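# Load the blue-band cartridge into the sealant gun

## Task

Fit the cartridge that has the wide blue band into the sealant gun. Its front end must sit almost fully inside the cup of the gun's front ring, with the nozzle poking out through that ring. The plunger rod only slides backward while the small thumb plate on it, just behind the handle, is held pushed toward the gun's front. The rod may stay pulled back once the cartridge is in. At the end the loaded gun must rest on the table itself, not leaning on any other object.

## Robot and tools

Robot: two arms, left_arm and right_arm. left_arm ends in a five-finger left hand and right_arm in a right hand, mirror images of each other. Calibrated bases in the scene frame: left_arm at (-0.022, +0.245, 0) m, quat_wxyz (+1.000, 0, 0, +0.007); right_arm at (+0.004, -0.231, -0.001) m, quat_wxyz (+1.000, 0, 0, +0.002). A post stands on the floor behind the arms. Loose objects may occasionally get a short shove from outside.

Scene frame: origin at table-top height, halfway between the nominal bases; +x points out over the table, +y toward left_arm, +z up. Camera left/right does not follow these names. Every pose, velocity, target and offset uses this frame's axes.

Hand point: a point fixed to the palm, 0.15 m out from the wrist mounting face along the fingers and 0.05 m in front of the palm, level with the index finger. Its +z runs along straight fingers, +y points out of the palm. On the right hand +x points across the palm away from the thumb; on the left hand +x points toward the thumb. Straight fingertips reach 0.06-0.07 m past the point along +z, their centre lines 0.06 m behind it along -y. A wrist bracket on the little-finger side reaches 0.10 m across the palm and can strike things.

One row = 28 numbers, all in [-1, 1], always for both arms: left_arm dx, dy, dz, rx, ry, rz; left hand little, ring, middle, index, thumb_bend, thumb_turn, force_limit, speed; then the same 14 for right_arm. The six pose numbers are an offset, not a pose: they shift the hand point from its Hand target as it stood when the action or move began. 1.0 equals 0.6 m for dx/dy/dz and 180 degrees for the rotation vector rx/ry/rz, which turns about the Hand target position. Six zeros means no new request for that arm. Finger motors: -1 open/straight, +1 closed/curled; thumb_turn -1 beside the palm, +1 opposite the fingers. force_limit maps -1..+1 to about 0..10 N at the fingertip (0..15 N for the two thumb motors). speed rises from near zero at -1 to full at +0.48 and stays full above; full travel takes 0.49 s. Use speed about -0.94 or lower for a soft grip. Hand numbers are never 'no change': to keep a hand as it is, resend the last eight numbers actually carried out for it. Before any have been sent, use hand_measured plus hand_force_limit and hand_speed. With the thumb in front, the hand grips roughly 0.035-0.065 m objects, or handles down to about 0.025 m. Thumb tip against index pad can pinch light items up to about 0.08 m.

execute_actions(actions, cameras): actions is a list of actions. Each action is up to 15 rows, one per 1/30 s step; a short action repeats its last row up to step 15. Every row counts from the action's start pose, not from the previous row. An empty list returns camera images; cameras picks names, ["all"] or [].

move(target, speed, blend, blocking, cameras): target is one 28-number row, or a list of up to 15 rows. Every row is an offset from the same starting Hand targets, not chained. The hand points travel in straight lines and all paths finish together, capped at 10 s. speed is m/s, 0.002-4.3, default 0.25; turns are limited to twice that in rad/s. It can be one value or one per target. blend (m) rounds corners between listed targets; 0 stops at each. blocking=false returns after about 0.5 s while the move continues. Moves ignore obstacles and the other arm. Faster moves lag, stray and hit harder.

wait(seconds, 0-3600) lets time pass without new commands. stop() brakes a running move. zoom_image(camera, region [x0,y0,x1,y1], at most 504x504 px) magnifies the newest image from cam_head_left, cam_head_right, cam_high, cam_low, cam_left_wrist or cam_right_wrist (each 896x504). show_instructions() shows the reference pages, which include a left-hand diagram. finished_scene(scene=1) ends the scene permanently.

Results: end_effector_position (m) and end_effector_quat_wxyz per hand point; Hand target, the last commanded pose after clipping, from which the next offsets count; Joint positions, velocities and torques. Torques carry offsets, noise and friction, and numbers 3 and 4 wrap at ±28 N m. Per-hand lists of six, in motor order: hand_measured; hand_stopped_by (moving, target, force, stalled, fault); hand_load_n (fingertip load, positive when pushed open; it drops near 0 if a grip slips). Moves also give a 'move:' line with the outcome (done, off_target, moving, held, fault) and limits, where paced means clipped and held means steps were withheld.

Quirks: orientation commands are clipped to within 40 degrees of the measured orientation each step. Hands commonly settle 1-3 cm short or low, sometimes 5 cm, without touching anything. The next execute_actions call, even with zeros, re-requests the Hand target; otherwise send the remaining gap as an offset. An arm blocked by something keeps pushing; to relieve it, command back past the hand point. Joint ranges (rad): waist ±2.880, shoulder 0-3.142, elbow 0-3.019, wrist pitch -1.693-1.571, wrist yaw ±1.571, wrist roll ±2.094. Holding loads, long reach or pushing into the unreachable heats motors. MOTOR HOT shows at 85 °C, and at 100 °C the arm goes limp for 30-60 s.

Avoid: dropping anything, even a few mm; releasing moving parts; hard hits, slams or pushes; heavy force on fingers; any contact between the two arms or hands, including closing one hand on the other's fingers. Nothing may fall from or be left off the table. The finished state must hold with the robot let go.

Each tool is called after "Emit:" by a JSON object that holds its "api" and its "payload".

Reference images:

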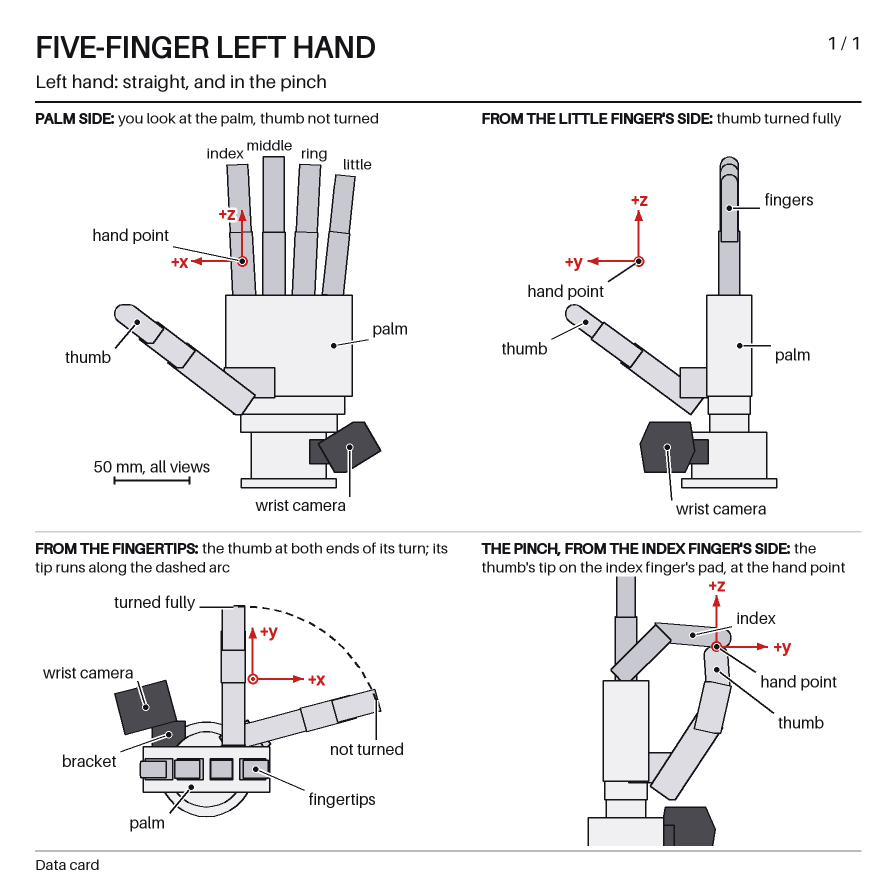

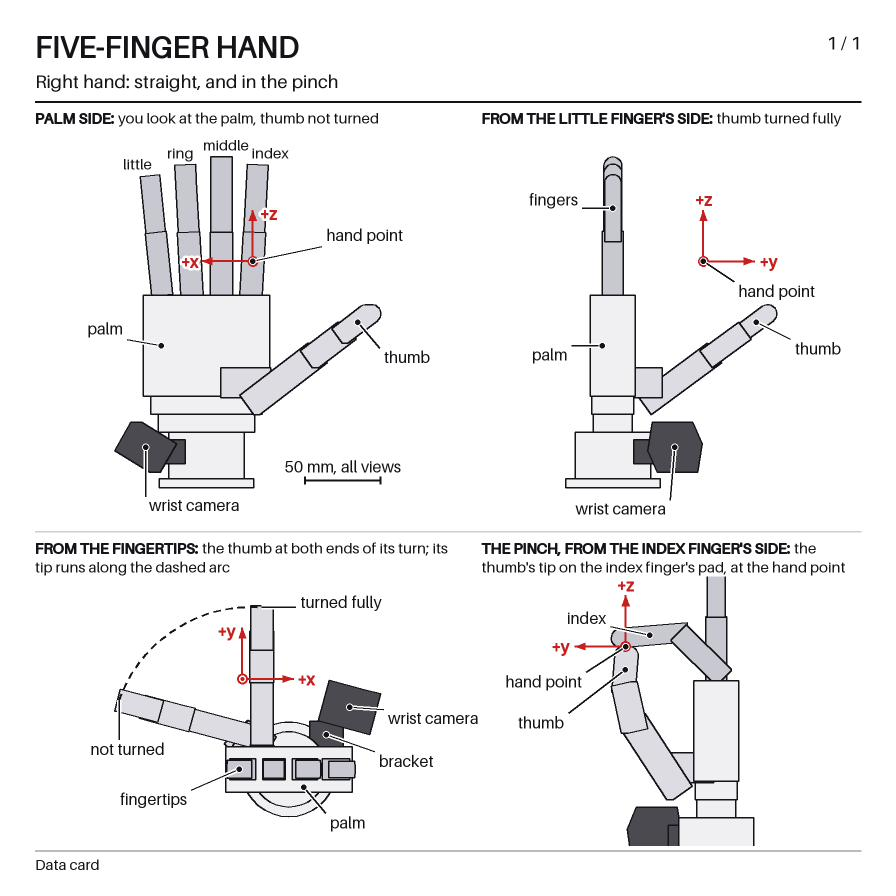

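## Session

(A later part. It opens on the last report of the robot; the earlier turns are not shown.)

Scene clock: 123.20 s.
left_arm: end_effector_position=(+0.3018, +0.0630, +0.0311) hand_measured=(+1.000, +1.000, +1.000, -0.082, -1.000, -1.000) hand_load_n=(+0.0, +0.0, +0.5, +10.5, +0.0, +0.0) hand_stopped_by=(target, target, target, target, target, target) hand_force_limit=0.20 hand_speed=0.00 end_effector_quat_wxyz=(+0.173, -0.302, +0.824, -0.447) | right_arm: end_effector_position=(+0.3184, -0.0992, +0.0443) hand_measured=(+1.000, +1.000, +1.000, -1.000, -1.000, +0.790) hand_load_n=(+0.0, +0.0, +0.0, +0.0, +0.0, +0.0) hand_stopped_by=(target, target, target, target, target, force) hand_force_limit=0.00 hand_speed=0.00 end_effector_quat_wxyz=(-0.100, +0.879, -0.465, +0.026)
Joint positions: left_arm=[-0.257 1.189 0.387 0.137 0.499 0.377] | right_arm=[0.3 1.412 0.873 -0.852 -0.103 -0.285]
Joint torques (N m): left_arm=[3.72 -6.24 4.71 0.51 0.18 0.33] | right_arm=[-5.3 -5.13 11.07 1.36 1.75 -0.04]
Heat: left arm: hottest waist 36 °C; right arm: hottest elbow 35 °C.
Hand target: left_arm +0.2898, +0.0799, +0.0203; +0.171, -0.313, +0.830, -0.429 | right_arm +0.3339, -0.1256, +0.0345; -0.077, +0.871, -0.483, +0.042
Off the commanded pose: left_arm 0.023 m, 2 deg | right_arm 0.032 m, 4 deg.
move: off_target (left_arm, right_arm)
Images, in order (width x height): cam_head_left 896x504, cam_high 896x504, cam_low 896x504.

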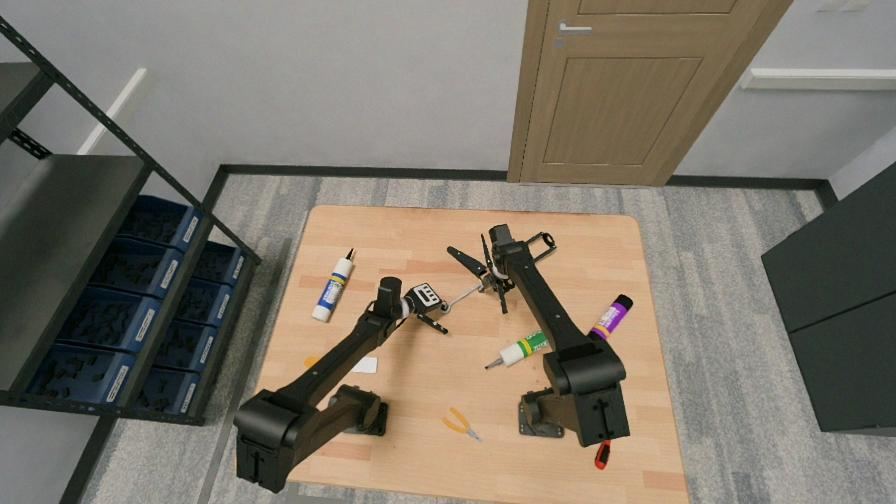

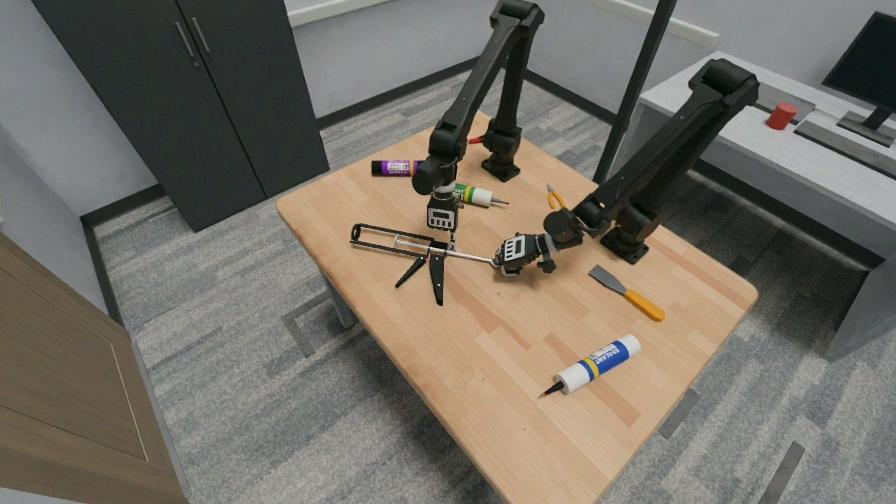

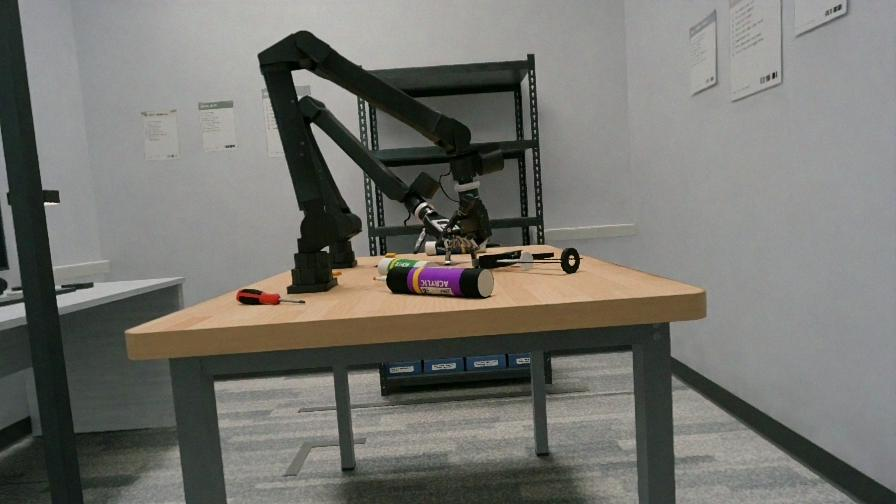

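Emit:
{"api": "move", "payload": {"target": [[0.01,-0.015,0,0,0,0,1,1,1,-0.08,-1,-1,0.2,0, -0.025,0.038,0,0,0,0,1,1,1,-1,-1,0.9,0,0],[0.01,-0.015,0,0,0,0,1,1,1,-0.08,-1,-1,0.2,0, -0.038,0.028,0,0,0,0,1,1,1,-1,-1,0.9,0,0]], "speed": 0.05, "cameras": ["cam_low","cam_head_left","cam_high"]}}

Emit:
{"api": "zoom_image", "payload": {"camera": "cam_high", "region": [430, 235, 470, 267]}}

Emit:
{"api": "zoom_image", "payload": {"camera": "cam_low", "region": [440, 235, 510, 280]}}

Scene clock: 124.93 s.
left_arm: end_effector_position=(+0.3026, +0.0636, +0.0304) hand_measured=(+1.000, +1.000, +1.000, -0.082, -1.000, -1.000) hand_load_n=(+0.0, +0.0, +0.0, +6.5, -0.5, -0.5) hand_stopped_by=(target, target, target, target, target, target) hand_force_limit=0.20 hand_speed=0.00 end_effector_quat_wxyz=(+0.176, -0.304, +0.825, -0.444) | right_arm: end_effector_position=(+0.3160, -0.0953, +0.0439) hand_measured=(+1.000, +1.000, +1.000, -1.000, -1.000, +0.790) hand_load_n=(+0.0, +0.0, +0.0, +0.0, +0.0, +0.0) hand_stopped_by=(target, target, target, target, target, force) hand_force_limit=0.00 hand_speed=0.00 end_effector_quat_wxyz=(-0.094, +0.876, -0.472, +0.037)
Joint positions: left_arm=[-0.26 1.189 0.387 0.137 0.488 0.377] | right_arm=[0.322 1.402 0.864 -0.844 -0.074 -0.248]
Joint torques (N m): left_arm=[1.67 -3.96 6.04 0.7 -0.2 0.1] | right_arm=[-2.14 -7 7.86 1.35 1.02 0.16]
Heat: left arm: hottest waist 36 °C; right arm: hottest elbow 35 °C.
Hand target: left_arm +0.2959, +0.0709, +0.0203; +0.171, -0.313, +0.830, -0.429 | right_arm +0.3109, -0.1087, +0.0344; -0.076, +0.871, -0.483, +0.042
Off the commanded pose: left_arm 0.014 m, 2 deg | right_arm 0.017 m, 2 deg.
move: off_target (left_arm, right_arm)
Images, in order (width x height): cam_head_left 896x504, cam_high 896x504, cam_low 896x504.

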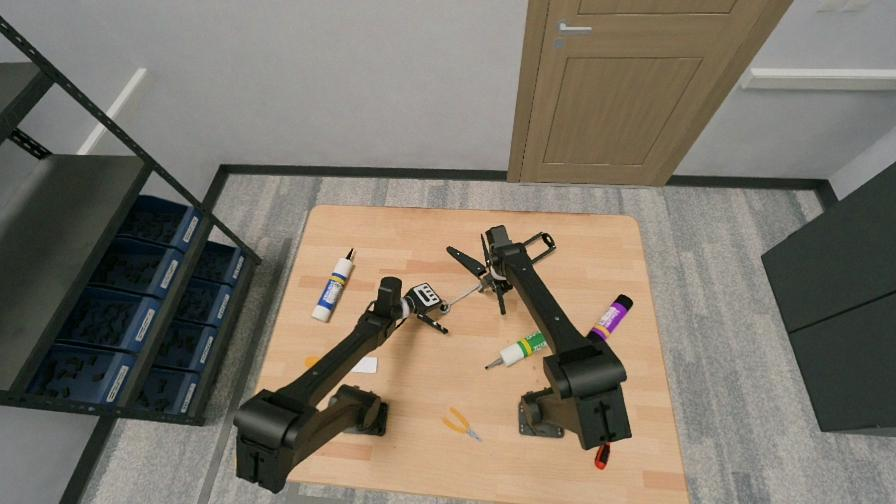

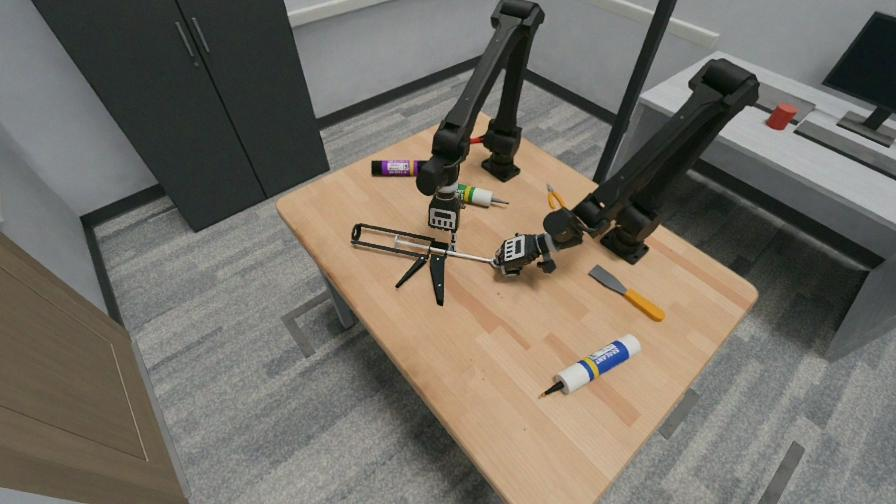

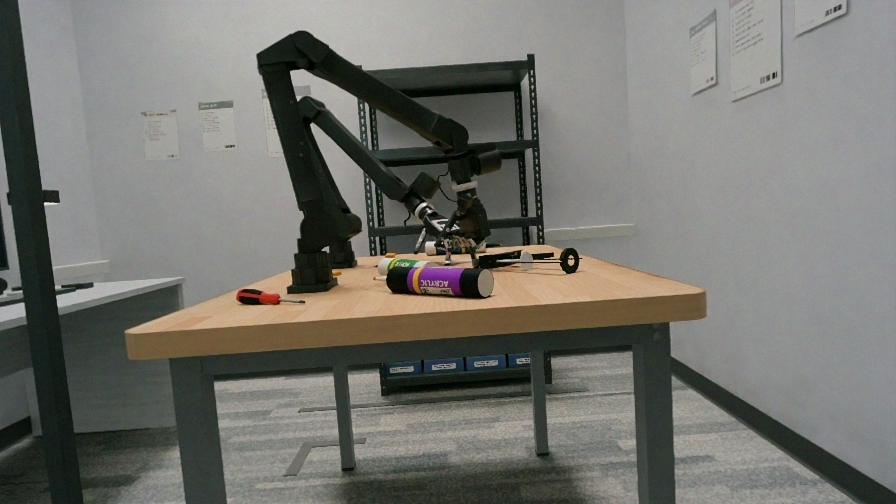

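Scaled by 12.600 from the camera's image (finer frame: 1280x720).

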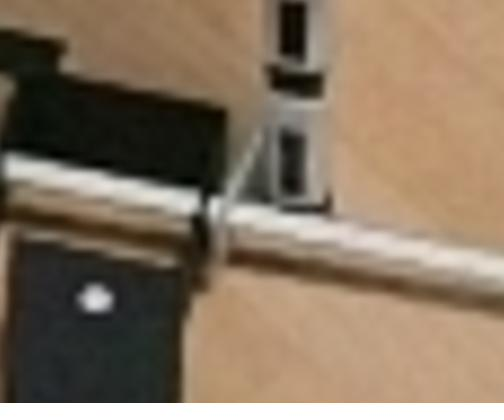

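Scaled by 7.200 from the camera's image (finer frame: 1280x720).

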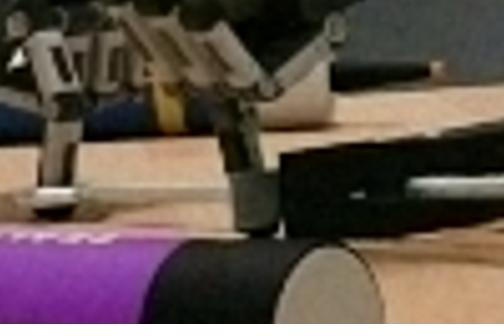

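Emit:
{"api": "move", "payload": {"target": [[0.0,0,0,0,0,0,1,1,1,-0.08,-1,-1,0.2,0, -0.016,0.006,0.012,0,0,0,1,1,1,-1,-1,0.9,0,0]], "speed": 0.05, "cameras": ["cam_low","cam_high"]}}

Emit:
{"api": "zoom_image", "payload": {"camera": "cam_high", "region": [430, 235, 470, 267]}}

Emit:
{"api": "zoom_image", "payload": {"camera": "cam_low", "region": [440, 235, 510, 280]}}

Scene clock: 125.87 s.
left_arm: end_effector_position=(+0.3025, +0.0635, +0.0304) hand_measured=(+1.000, +1.000, +1.000, -0.080, -1.000, -1.000) hand_load_n=(+0.0, +0.0, +0.0, +4.0, +0.0, +0.0) hand_stopped_by=(target, target, target, target, target, target) hand_force_limit=0.20 hand_speed=0.00 end_effector_quat_wxyz=(+0.176, -0.304, +0.825, -0.444) | right_arm: end_effector_position=(+0.3097, -0.0962, +0.0445) hand_measured=(+1.000, +1.000, +1.000, -1.000, -1.000, +0.790) hand_load_n=(+0.0, +0.0, +0.0, +0.0, +0.0, +0.0) hand_stopped_by=(target, target, target, target, target, force) hand_force_limit=0.00 hand_speed=0.00 end_effector_quat_wxyz=(-0.092, +0.874, -0.476, +0.041)
Joint positions: left_arm=[-0.261 1.189 0.387 0.137 0.488 0.377] | right_arm=[0.328 1.382 0.847 -0.844 -0.064 -0.235]
Joint torques (N m): left_arm=[1.55 -4.48 6.09 0.55 -0.15 0.12] | right_arm=[-1.2 -7.77 8.5 0.43 0.76 0.19]
Heat: left arm: hottest waist 36 °C; right arm: hottest elbow 35 °C.
Hand target: left_arm +0.2959, +0.0710, +0.0203; +0.171, -0.313, +0.830, -0.429 | right_arm +0.3014, -0.1052, +0.0417; -0.077, +0.871, -0.483, +0.042
Off the commanded pose: left_arm 0.014 m, 2 deg | right_arm 0.013 m, 2 deg.
move: off_target (right_arm)
Images, in order (width x height): cam_high 896x504, cam_low 896x504.

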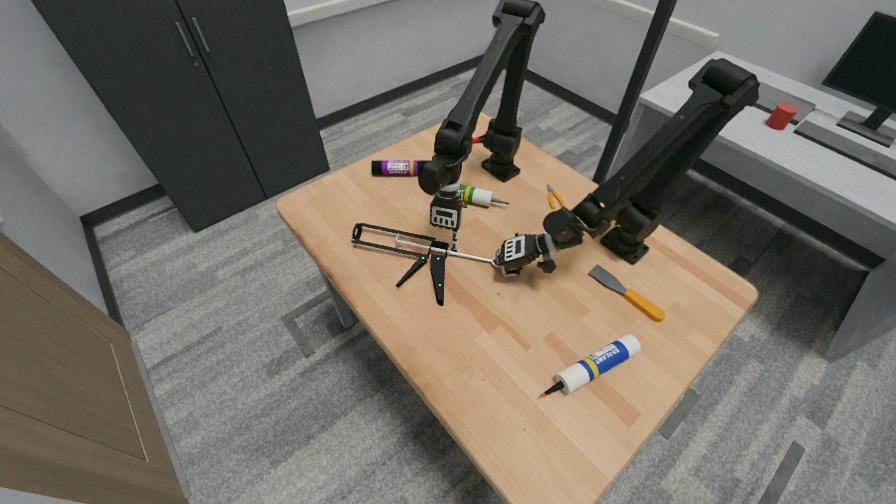

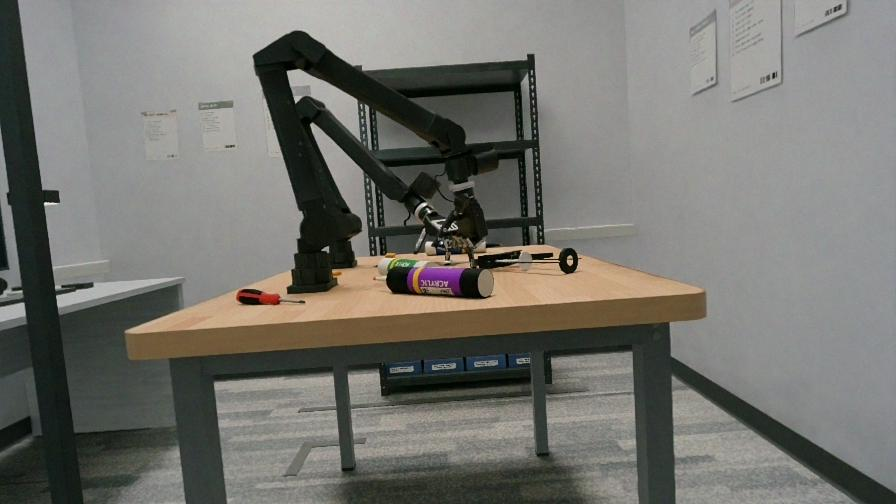

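Scaled by 12.600 from the camera's image (finer frame: 1280x720).

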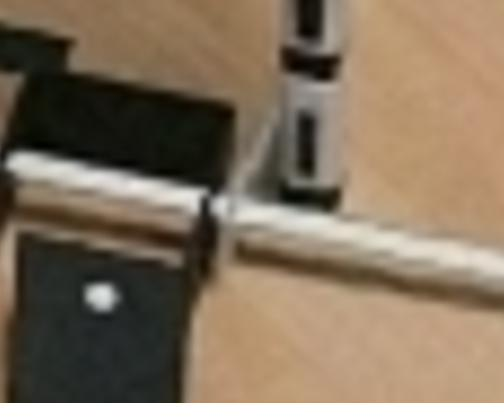

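Scaled by 7.200 from the camera's image (finer frame: 1280x720).

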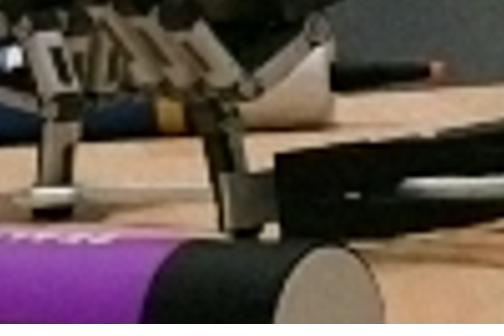

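Emit:
{"api": "move", "payload": {"target": [[-0.01,0.0133,0,0,0,0,1,1,1,-0.08,-1,-1,0.2,0, 0.035,-0.0467,0,0,0,0,1,1,1,-1,-1,0.9,0,0]], "speed": 0.05, "cameras": ["cam_low","cam_high"]}}

Emit:
{"api": "zoom_image", "payload": {"camera": "cam_high", "region": [400, 200, 500, 280]}}

Emit:
{"api": "zoom_image", "payload": {"camera": "cam_low", "region": [420, 235, 620, 285]}}

Scene clock: 127.47 s.
left_arm: end_effector_position=(+0.2970, +0.0623, +0.0311) hand_measured=(+1.000, +1.000, +1.000, -0.080, -1.000, -1.000) hand_load_n=(+0.5, +0.0, +0.0, +7.5, +0.0, +0.0) hand_stopped_by=(target, target, target, target, target, target) hand_force_limit=0.20 hand_speed=0.00 end_effector_quat_wxyz=(+0.169, -0.301, +0.825, -0.448) | right_arm: end_effector_position=(+0.3120, -0.1109, +0.0450) hand_measured=(+1.000, +1.000, +1.000, -1.000, -1.000, +0.790) hand_load_n=(+0.0, +0.0, +0.0, +0.0, +0.0, +0.0) hand_stopped_by=(target, target, target, target, target, force) hand_force_limit=0.00 hand_speed=0.00 end_effector_quat_wxyz=(-0.098, +0.875, -0.473, +0.030)
Joint positions: left_arm=[-0.259 1.178 0.38 0.13 0.507 0.377] | right_arm=[0.276 1.383 0.847 -0.854 -0.098 -0.292]
Joint torques (N m): left_arm=[3.49 -5.01 5.35 0.46 -0.23 0.32] | right_arm=[-4.42 -5.6 11.38 0.59 1.47 -0.11]
Heat: left arm: hottest waist 36 °C; right arm: hottest elbow 35 °C.
Hand target: left_arm +0.2899, +0.0789, +0.0204; +0.171, -0.313, +0.830, -0.429 | right_arm +0.3224, -0.1332, +0.0417; -0.077, +0.871, -0.483, +0.042
Off the commanded pose: left_arm 0.021 m, 3 deg | right_arm 0.025 m, 3 deg.
move: off_target (left_arm, right_arm)
Images, in order (width x height): cam_high 896x504, cam_low 896x504.

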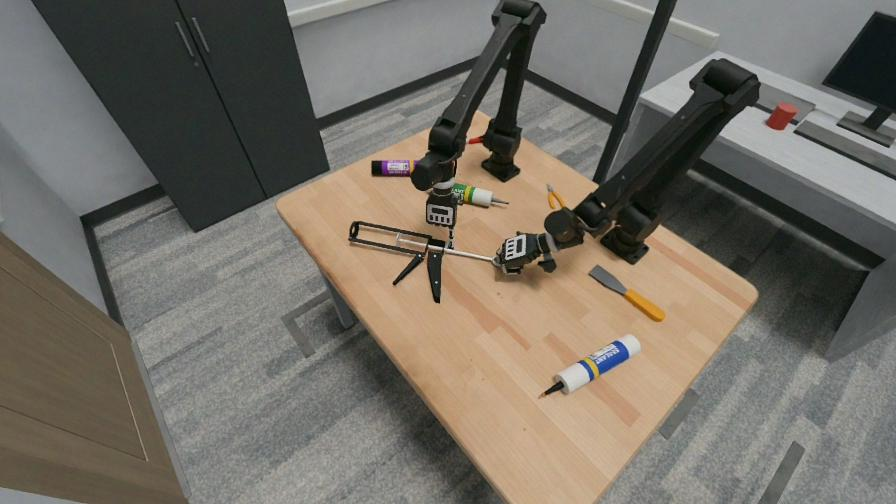

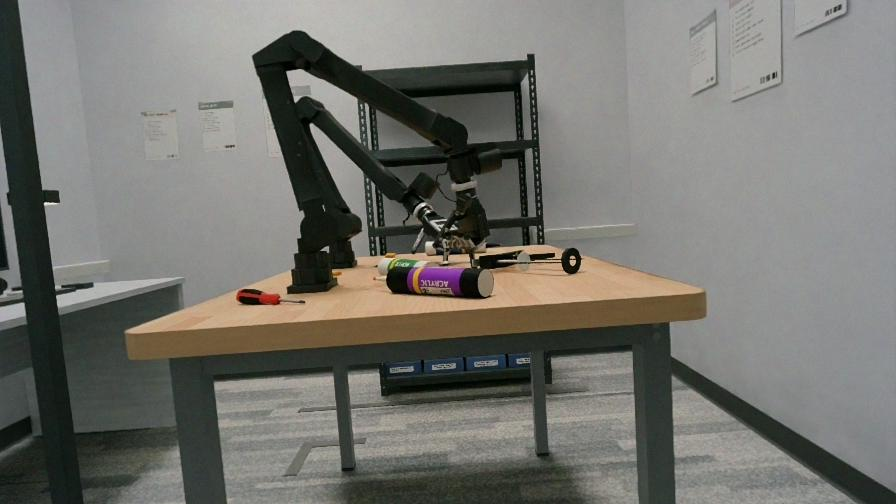

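Scaled by 5.040 from the camera's image (finer frame: 1280x720).

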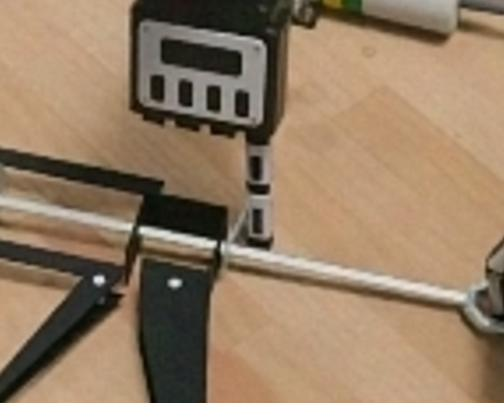

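Scaled by 2.520 from the camera's image (finer frame: 1280x720).

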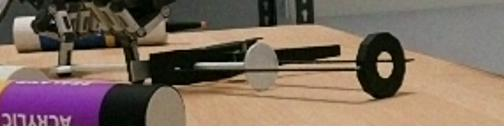

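Emit:
{"api": "move", "payload": {"target": [[-0.04,0.0533,0,0,0,0,1,1,1,-0.08,-1,-1,0.2,0, 0.002,-0.0027,0,0,0,0,1,1,1,-1,-1,0.9,0,0]], "speed": 0.04, "cameras": ["cam_low","cam_high","cam_head_left"]}}

Emit:
{"api": "zoom_image", "payload": {"camera": "cam_high", "region": [400, 200, 500, 280]}}

Emit:
{"api": "zoom_image", "payload": {"camera": "cam_low", "region": [420, 235, 620, 285]}}

Scene clock: 129.53 s.
left_arm: end_effector_position=(+0.2754, +0.1057, +0.0305) hand_measured=(+1.000, +1.000, +1.000, -0.080, -1.000, -1.000) hand_load_n=(+0.0, +0.0, +0.0, +0.0, +0.0, -0.5) hand_stopped_by=(target, target, target, target, target, target) hand_force_limit=0.20 hand_speed=0.00 end_effector_quat_wxyz=(+0.179, -0.310, +0.823, -0.441) | right_arm: end_effector_position=(+0.3138, -0.1216, +0.0444) hand_measured=(+1.000, +1.000, +1.000, -1.000, -1.000, +0.790) hand_load_n=(+0.0, +0.0, +0.0, +0.0, +0.0, +0.0) hand_stopped_by=(target, target, target, target, target, force) hand_force_limit=0.00 hand_speed=0.00 end_effector_quat_wxyz=(-0.091, +0.873, -0.478, +0.034)
Joint positions: left_arm=[-0.12 1.055 0.317 0.022 0.583 0.473] | right_arm=[0.253 1.384 0.847 -0.86 -0.085 -0.304]
Joint torques (N m): left_arm=[1.32 -3.08 5.94 0.77 0.3 0.25] | right_arm=[-2.9 -5.48 11.62 0.88 0.96 -0.05]
Heat: left arm: hottest waist 36 °C; right arm: hottest elbow 35 °C.
Hand target: left_arm +0.2660, +0.1109, +0.0204; +0.171, -0.313, +0.830, -0.429 | right_arm +0.3236, -0.1348, +0.0417; -0.077, +0.871, -0.483, +0.042
Off the commanded pose: left_arm 0.015 m, 2 deg | right_arm 0.017 m, 2 deg.
move: off_target (left_arm, right_arm)
Images, in order (width x height): cam_head_left 896x504, cam_high 896x504, cam_low 896x504.

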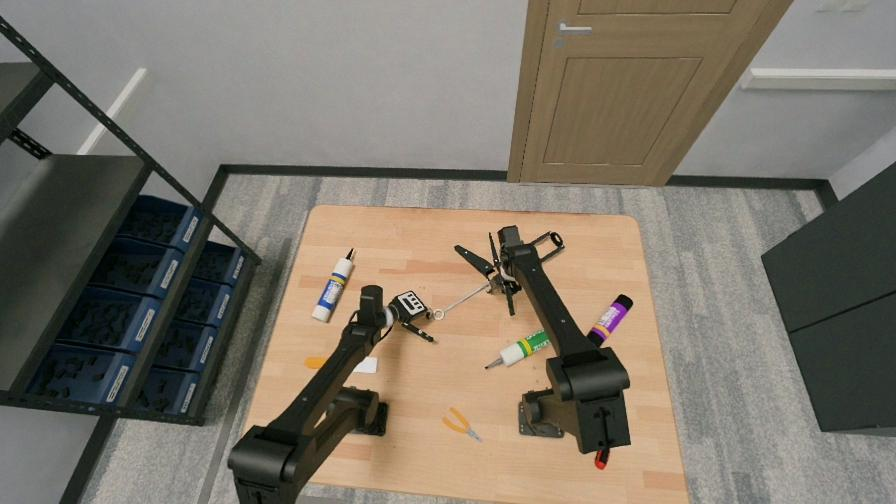

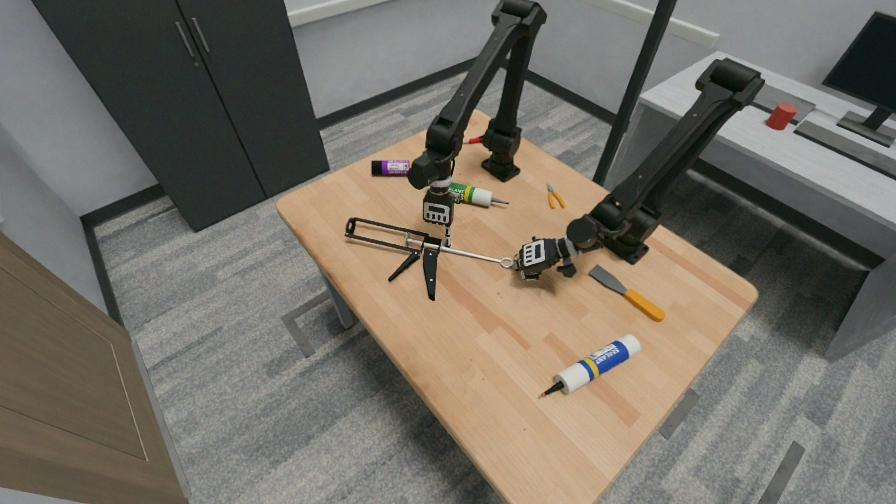

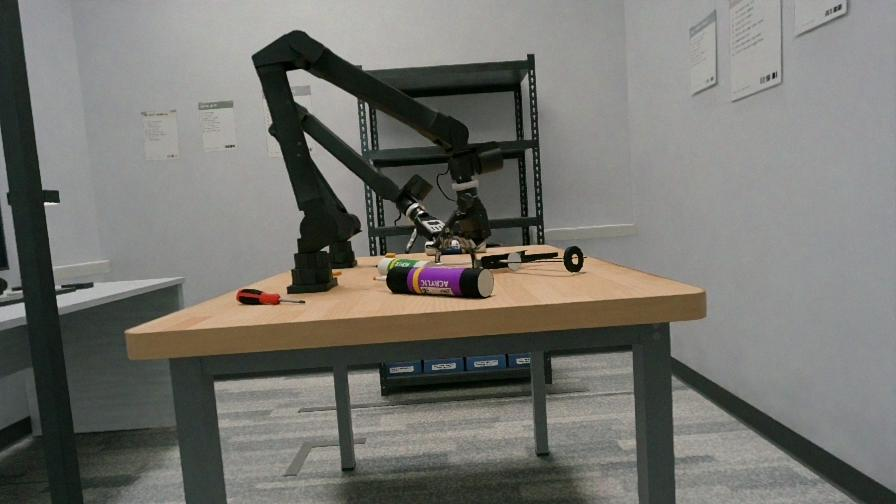

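Scaled by 5.040 from the camera's image (finer frame: 1280x720).

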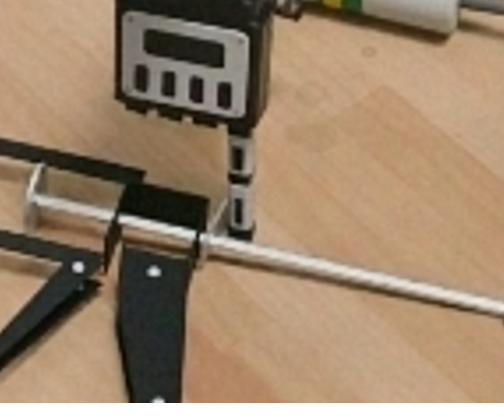

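Scaled by 2.520 from the camera's image (finer frame: 1280x720).

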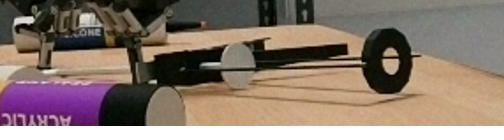

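Emit:
{"api": "zoom_image", "payload": {"camera": "cam_high", "region": [490, 240, 550, 288]}}

Emit:
{"api": "zoom_image", "payload": {"camera": "cam_head_left", "region": [420, 290, 460, 330]}}

Emit:
{"api": "zoom_image", "payload": {"camera": "cam_high", "region": [335, 205, 455, 275]}}

Scaled by 8.400 from the camera's image (finer frame: 1280x720).

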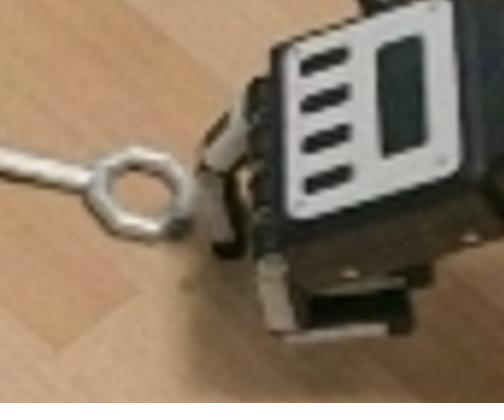

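Scaled by 12.600 from the camera's image (finer frame: 1280x720).

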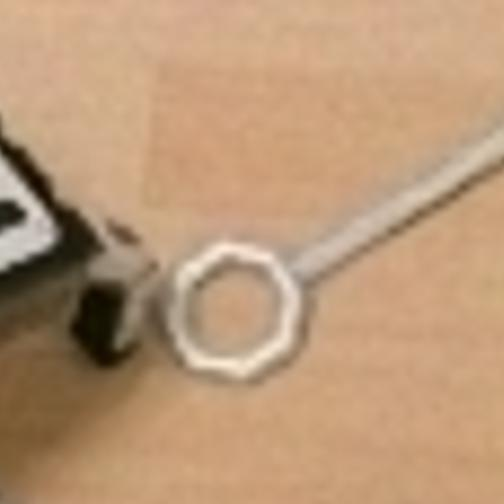

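Scaled by 4.200 from the camera's image (finer frame: 1280x720).

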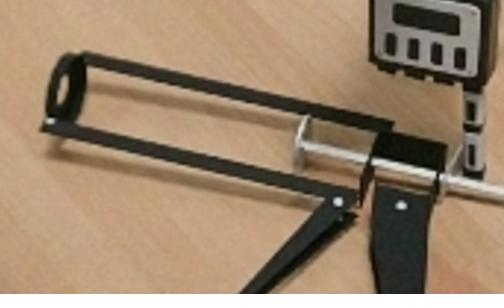

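Emit:
{"api": "move", "payload": {"target": [[0,0,0.06,0,0,0,1,1,1,-0.08,-1,-1,0.2,0, 0,0,0,0,0,0,1,1,1,-1,-1,0.9,0,0],[0.0227,-0.061,0.06,0,0,0,1,1,1,-0.08,-1,-1,0.2,0, 0,0,0,0,0,0,1,1,1,-1,-1,0.9,0,0],[0.0227,-0.061,0.036,0,0,0,1,1,1,-0.08,-1,-1,0.2,0, 0,0,0,0,0,0,1,1,1,-1,-1,0.9,0,0]], "speed": 0.1, "cameras": ["cam_low","cam_head_right","cam_head_left"]}}

Emit:
{"api": "zoom_image", "payload": {"camera": "cam_head_left", "region": [420, 295, 460, 325]}}

Emit:
{"api": "zoom_image", "payload": {"camera": "cam_head_right", "region": [420, 290, 460, 320]}}

Emit:
{"api": "zoom_image", "payload": {"camera": "cam_low", "region": [415, 240, 465, 275]}}

Scene clock: 132.93 s.
left_arm: end_effector_position=(+0.2680, +0.0797, +0.0356) hand_measured=(+1.000, +1.000, +1.000, -0.080, -1.000, -1.000) hand_load_n=(+0.0, +0.0, +0.0, -2.0, +0.0, +0.0) hand_stopped_by=(target, target, target, target, target, target) hand_force_limit=0.20 hand_speed=0.00 end_effector_quat_wxyz=(+0.164, -0.315, +0.834, -0.422) | right_arm: end_effector_position=(+0.3141, -0.1227, +0.0443) hand_measured=(+1.000, +1.000, +1.000, -1.000, -1.000, +0.790) hand_load_n=(+0.0, +0.0, +0.0, +0.0, +0.0, +0.0) hand_stopped_by=(target, target, target, target, target, force) hand_force_limit=0.00 hand_speed=0.00 end_effector_quat_wxyz=(-0.090, +0.873, -0.479, +0.035)
Joint positions: left_arm=[-0.246 1.038 0.348 -0.036 0.479 0.397] | right_arm=[0.251 1.384 0.847 -0.86 -0.083 -0.305]
Joint torques (N m): left_arm=[-0.26 -2.2 8.96 2.07 0.21 -0.1] | right_arm=[-2.84 -5.48 11.63 0.9 0.87 -0.04]
Heat: left arm: hottest waist 36 °C; right arm: hottest elbow 34 °C.
Hand target: left_arm +0.2796, +0.0743, +0.0420; +0.171, -0.313, +0.830, -0.429 | right_arm +0.3236, -0.1348, +0.0417; -0.077, +0.871, -0.483, +0.042
Off the commanded pose: left_arm 0.014 m, 1 deg | right_arm 0.016 m, 2 deg.
move: off_target (left_arm)
Images, in order (width x height): cam_head_left 896x504, cam_head_right 896x504, cam_low 896x504.

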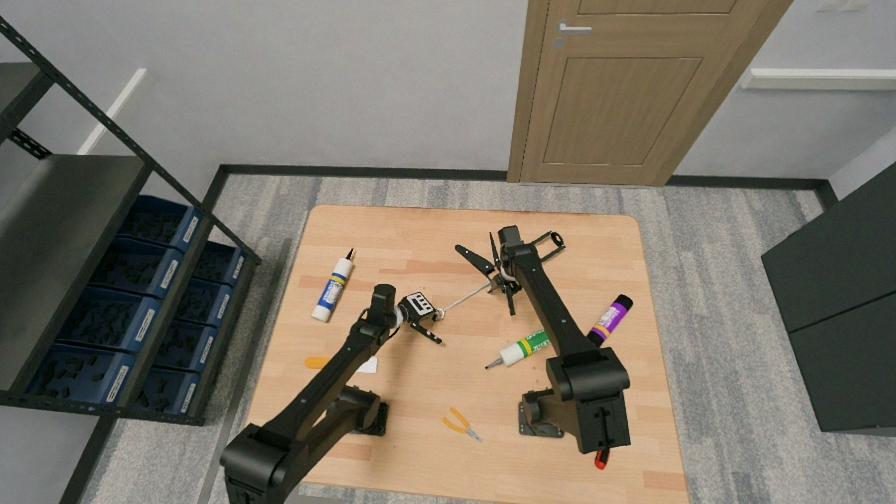

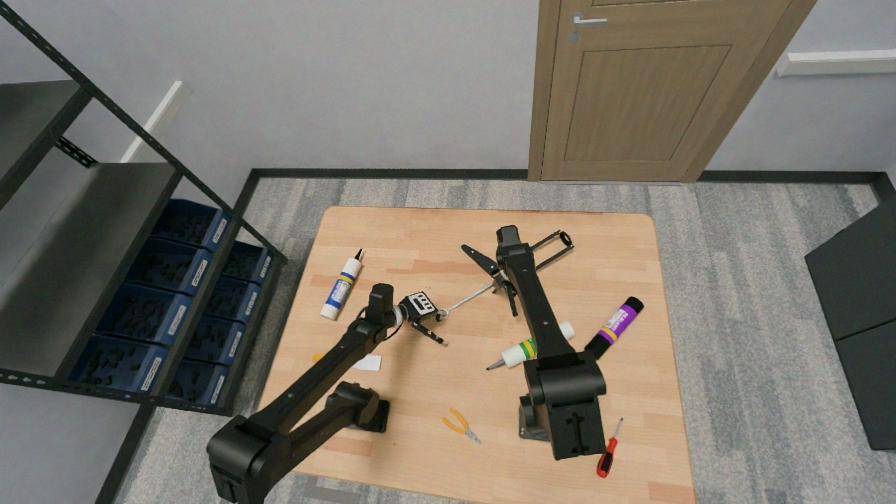

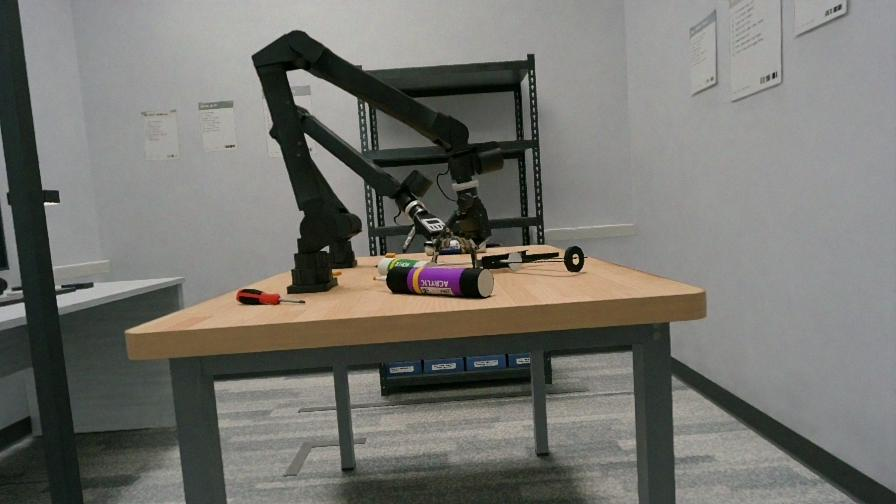

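Scaled by 12.600 from the camera's image (finer frame: 1280x720).

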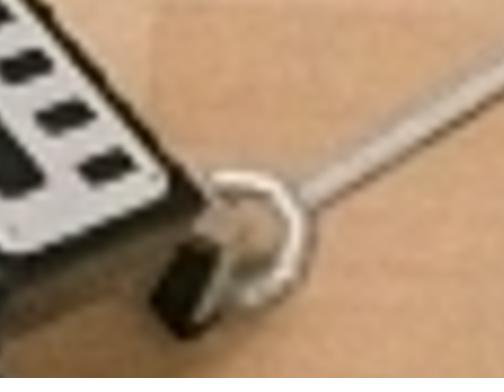

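Scaled by 12.600 from the camera's image (finer frame: 1280x720).

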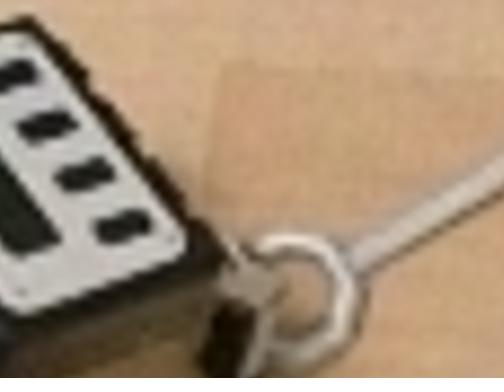

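Scaled by 10.080 from the camera's image (finer frame: 1280x720).

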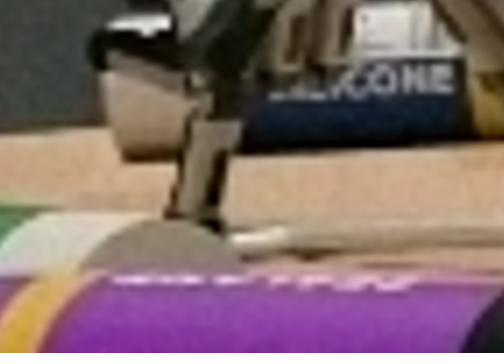

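Emit:
{"api": "move", "payload": {"target": [[-0.01,0.01,0.035,0,0,0,1,1,1,-0.08,-1,-1,0.2,0, 0,0,0,0,0,0,1,1,1,-1,-1,0.9,0,0],[0.006,-0.015,0.035,0,0,0,1,1,1,-0.08,-1,-1,0.2,0, 0,0,0,0,0,0,1,1,1,-1,-1,0.9,0,0]], "speed": 0.1, "cameras": ["cam_low","cam_head_right","cam_head_left"]}}

Emit:
{"api": "zoom_image", "payload": {"camera": "cam_head_left", "region": [420, 295, 460, 325]}}

Emit:
{"api": "zoom_image", "payload": {"camera": "cam_head_right", "region": [420, 290, 460, 320]}}

Emit:
{"api": "zoom_image", "payload": {"camera": "cam_low", "region": [415, 240, 465, 275]}}

Scene clock: 134.83 s.
left_arm: end_effector_position=(+0.2630, +0.0742, +0.0460) hand_measured=(+1.000, +1.000, +1.000, -0.080, -1.000, -1.000) hand_load_n=(+0.0, +0.0, +0.0, +0.0, -0.5, +0.0) hand_stopped_by=(target, target, target, target, target, target) hand_force_limit=0.20 hand_speed=0.00 end_effector_quat_wxyz=(+0.157, -0.318, +0.837, -0.416) | right_arm: end_effector_position=(+0.3141, -0.1227, +0.0443) hand_measured=(+1.000, +1.000, +1.000, -1.000, -1.000, +0.790) hand_load_n=(+0.0, +0.0, +0.0, +0.0, +0.0, +0.0) hand_stopped_by=(target, target, target, target, target, force) hand_force_limit=0.00 hand_speed=0.00 end_effector_quat_wxyz=(-0.090, +0.873, -0.479, +0.035)
Joint positions: left_arm=[-0.277 1 0.371 -0.109 0.455 0.379] | right_arm=[0.251 1.384 0.847 -0.86 -0.083 -0.305]
Joint torques (N m): left_arm=[0.67 -1.79 10.99 2.13 0.27 -0.15] | right_arm=[-2.78 -5.48 11.62 0.9 0.87 -0.04]
Heat: left arm: hottest waist 36 °C; right arm: hottest elbow 34 °C.
Hand target: left_arm +0.2833, +0.0653, +0.0631; +0.171, -0.313, +0.830, -0.429 | right_arm +0.3236, -0.1348, +0.0417; -0.077, +0.871, -0.483, +0.042
Off the commanded pose: left_arm 0.028 m, 2 deg | right_arm 0.016 m, 2 deg.
move: off_target (left_arm)
Images, in order (width x height): cam_head_left 896x504, cam_head_right 896x504, cam_low 896x504.

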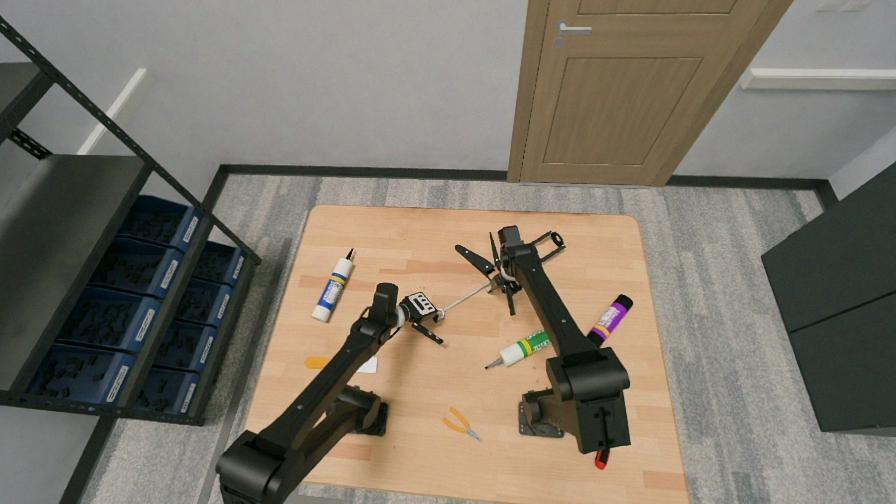

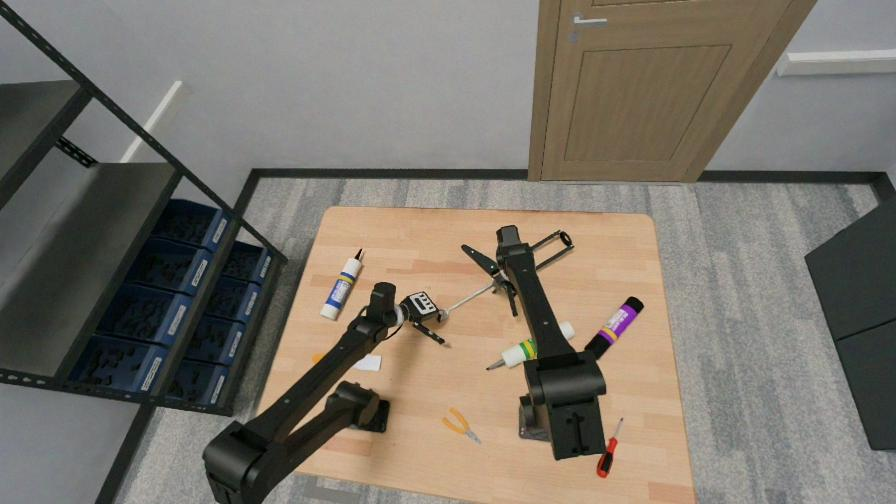

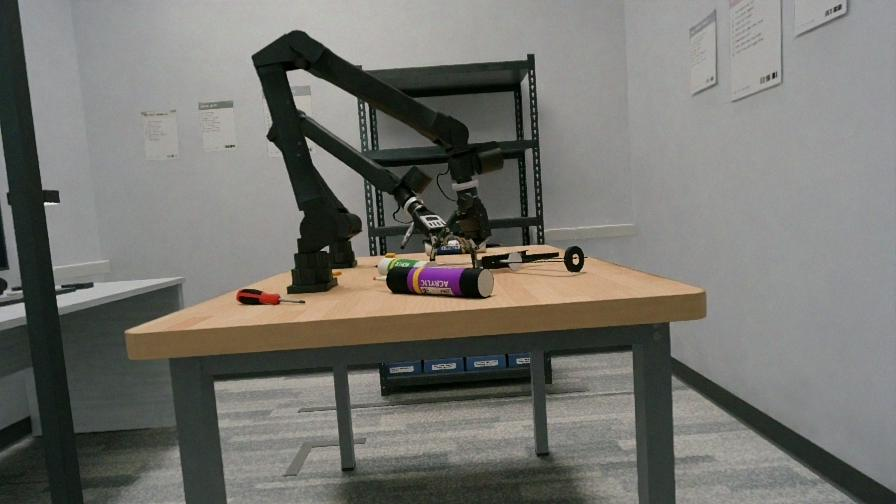

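Scaled by 12.600 from the camera's image (finer frame: 1280x720).

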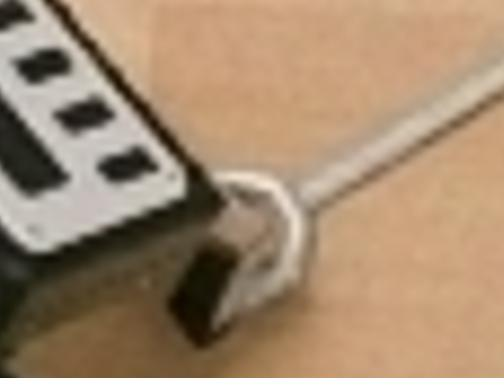

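Scaled by 12.600 from the camera's image (finer frame: 1280x720).

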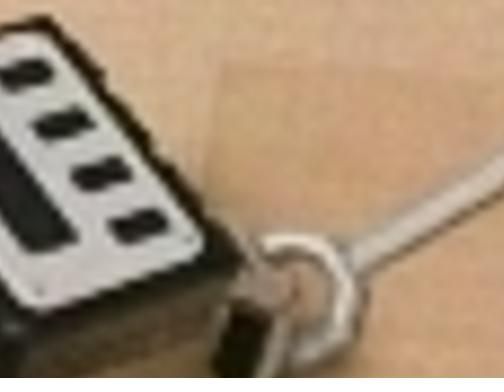

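Scaled by 10.080 from the camera's image (finer frame: 1280x720).

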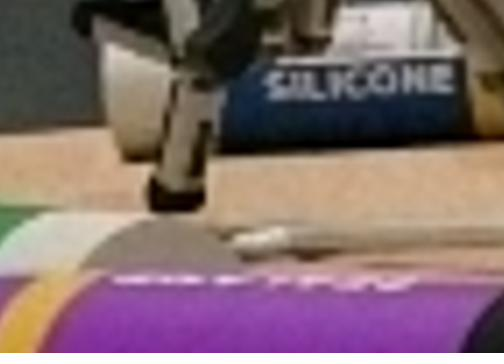

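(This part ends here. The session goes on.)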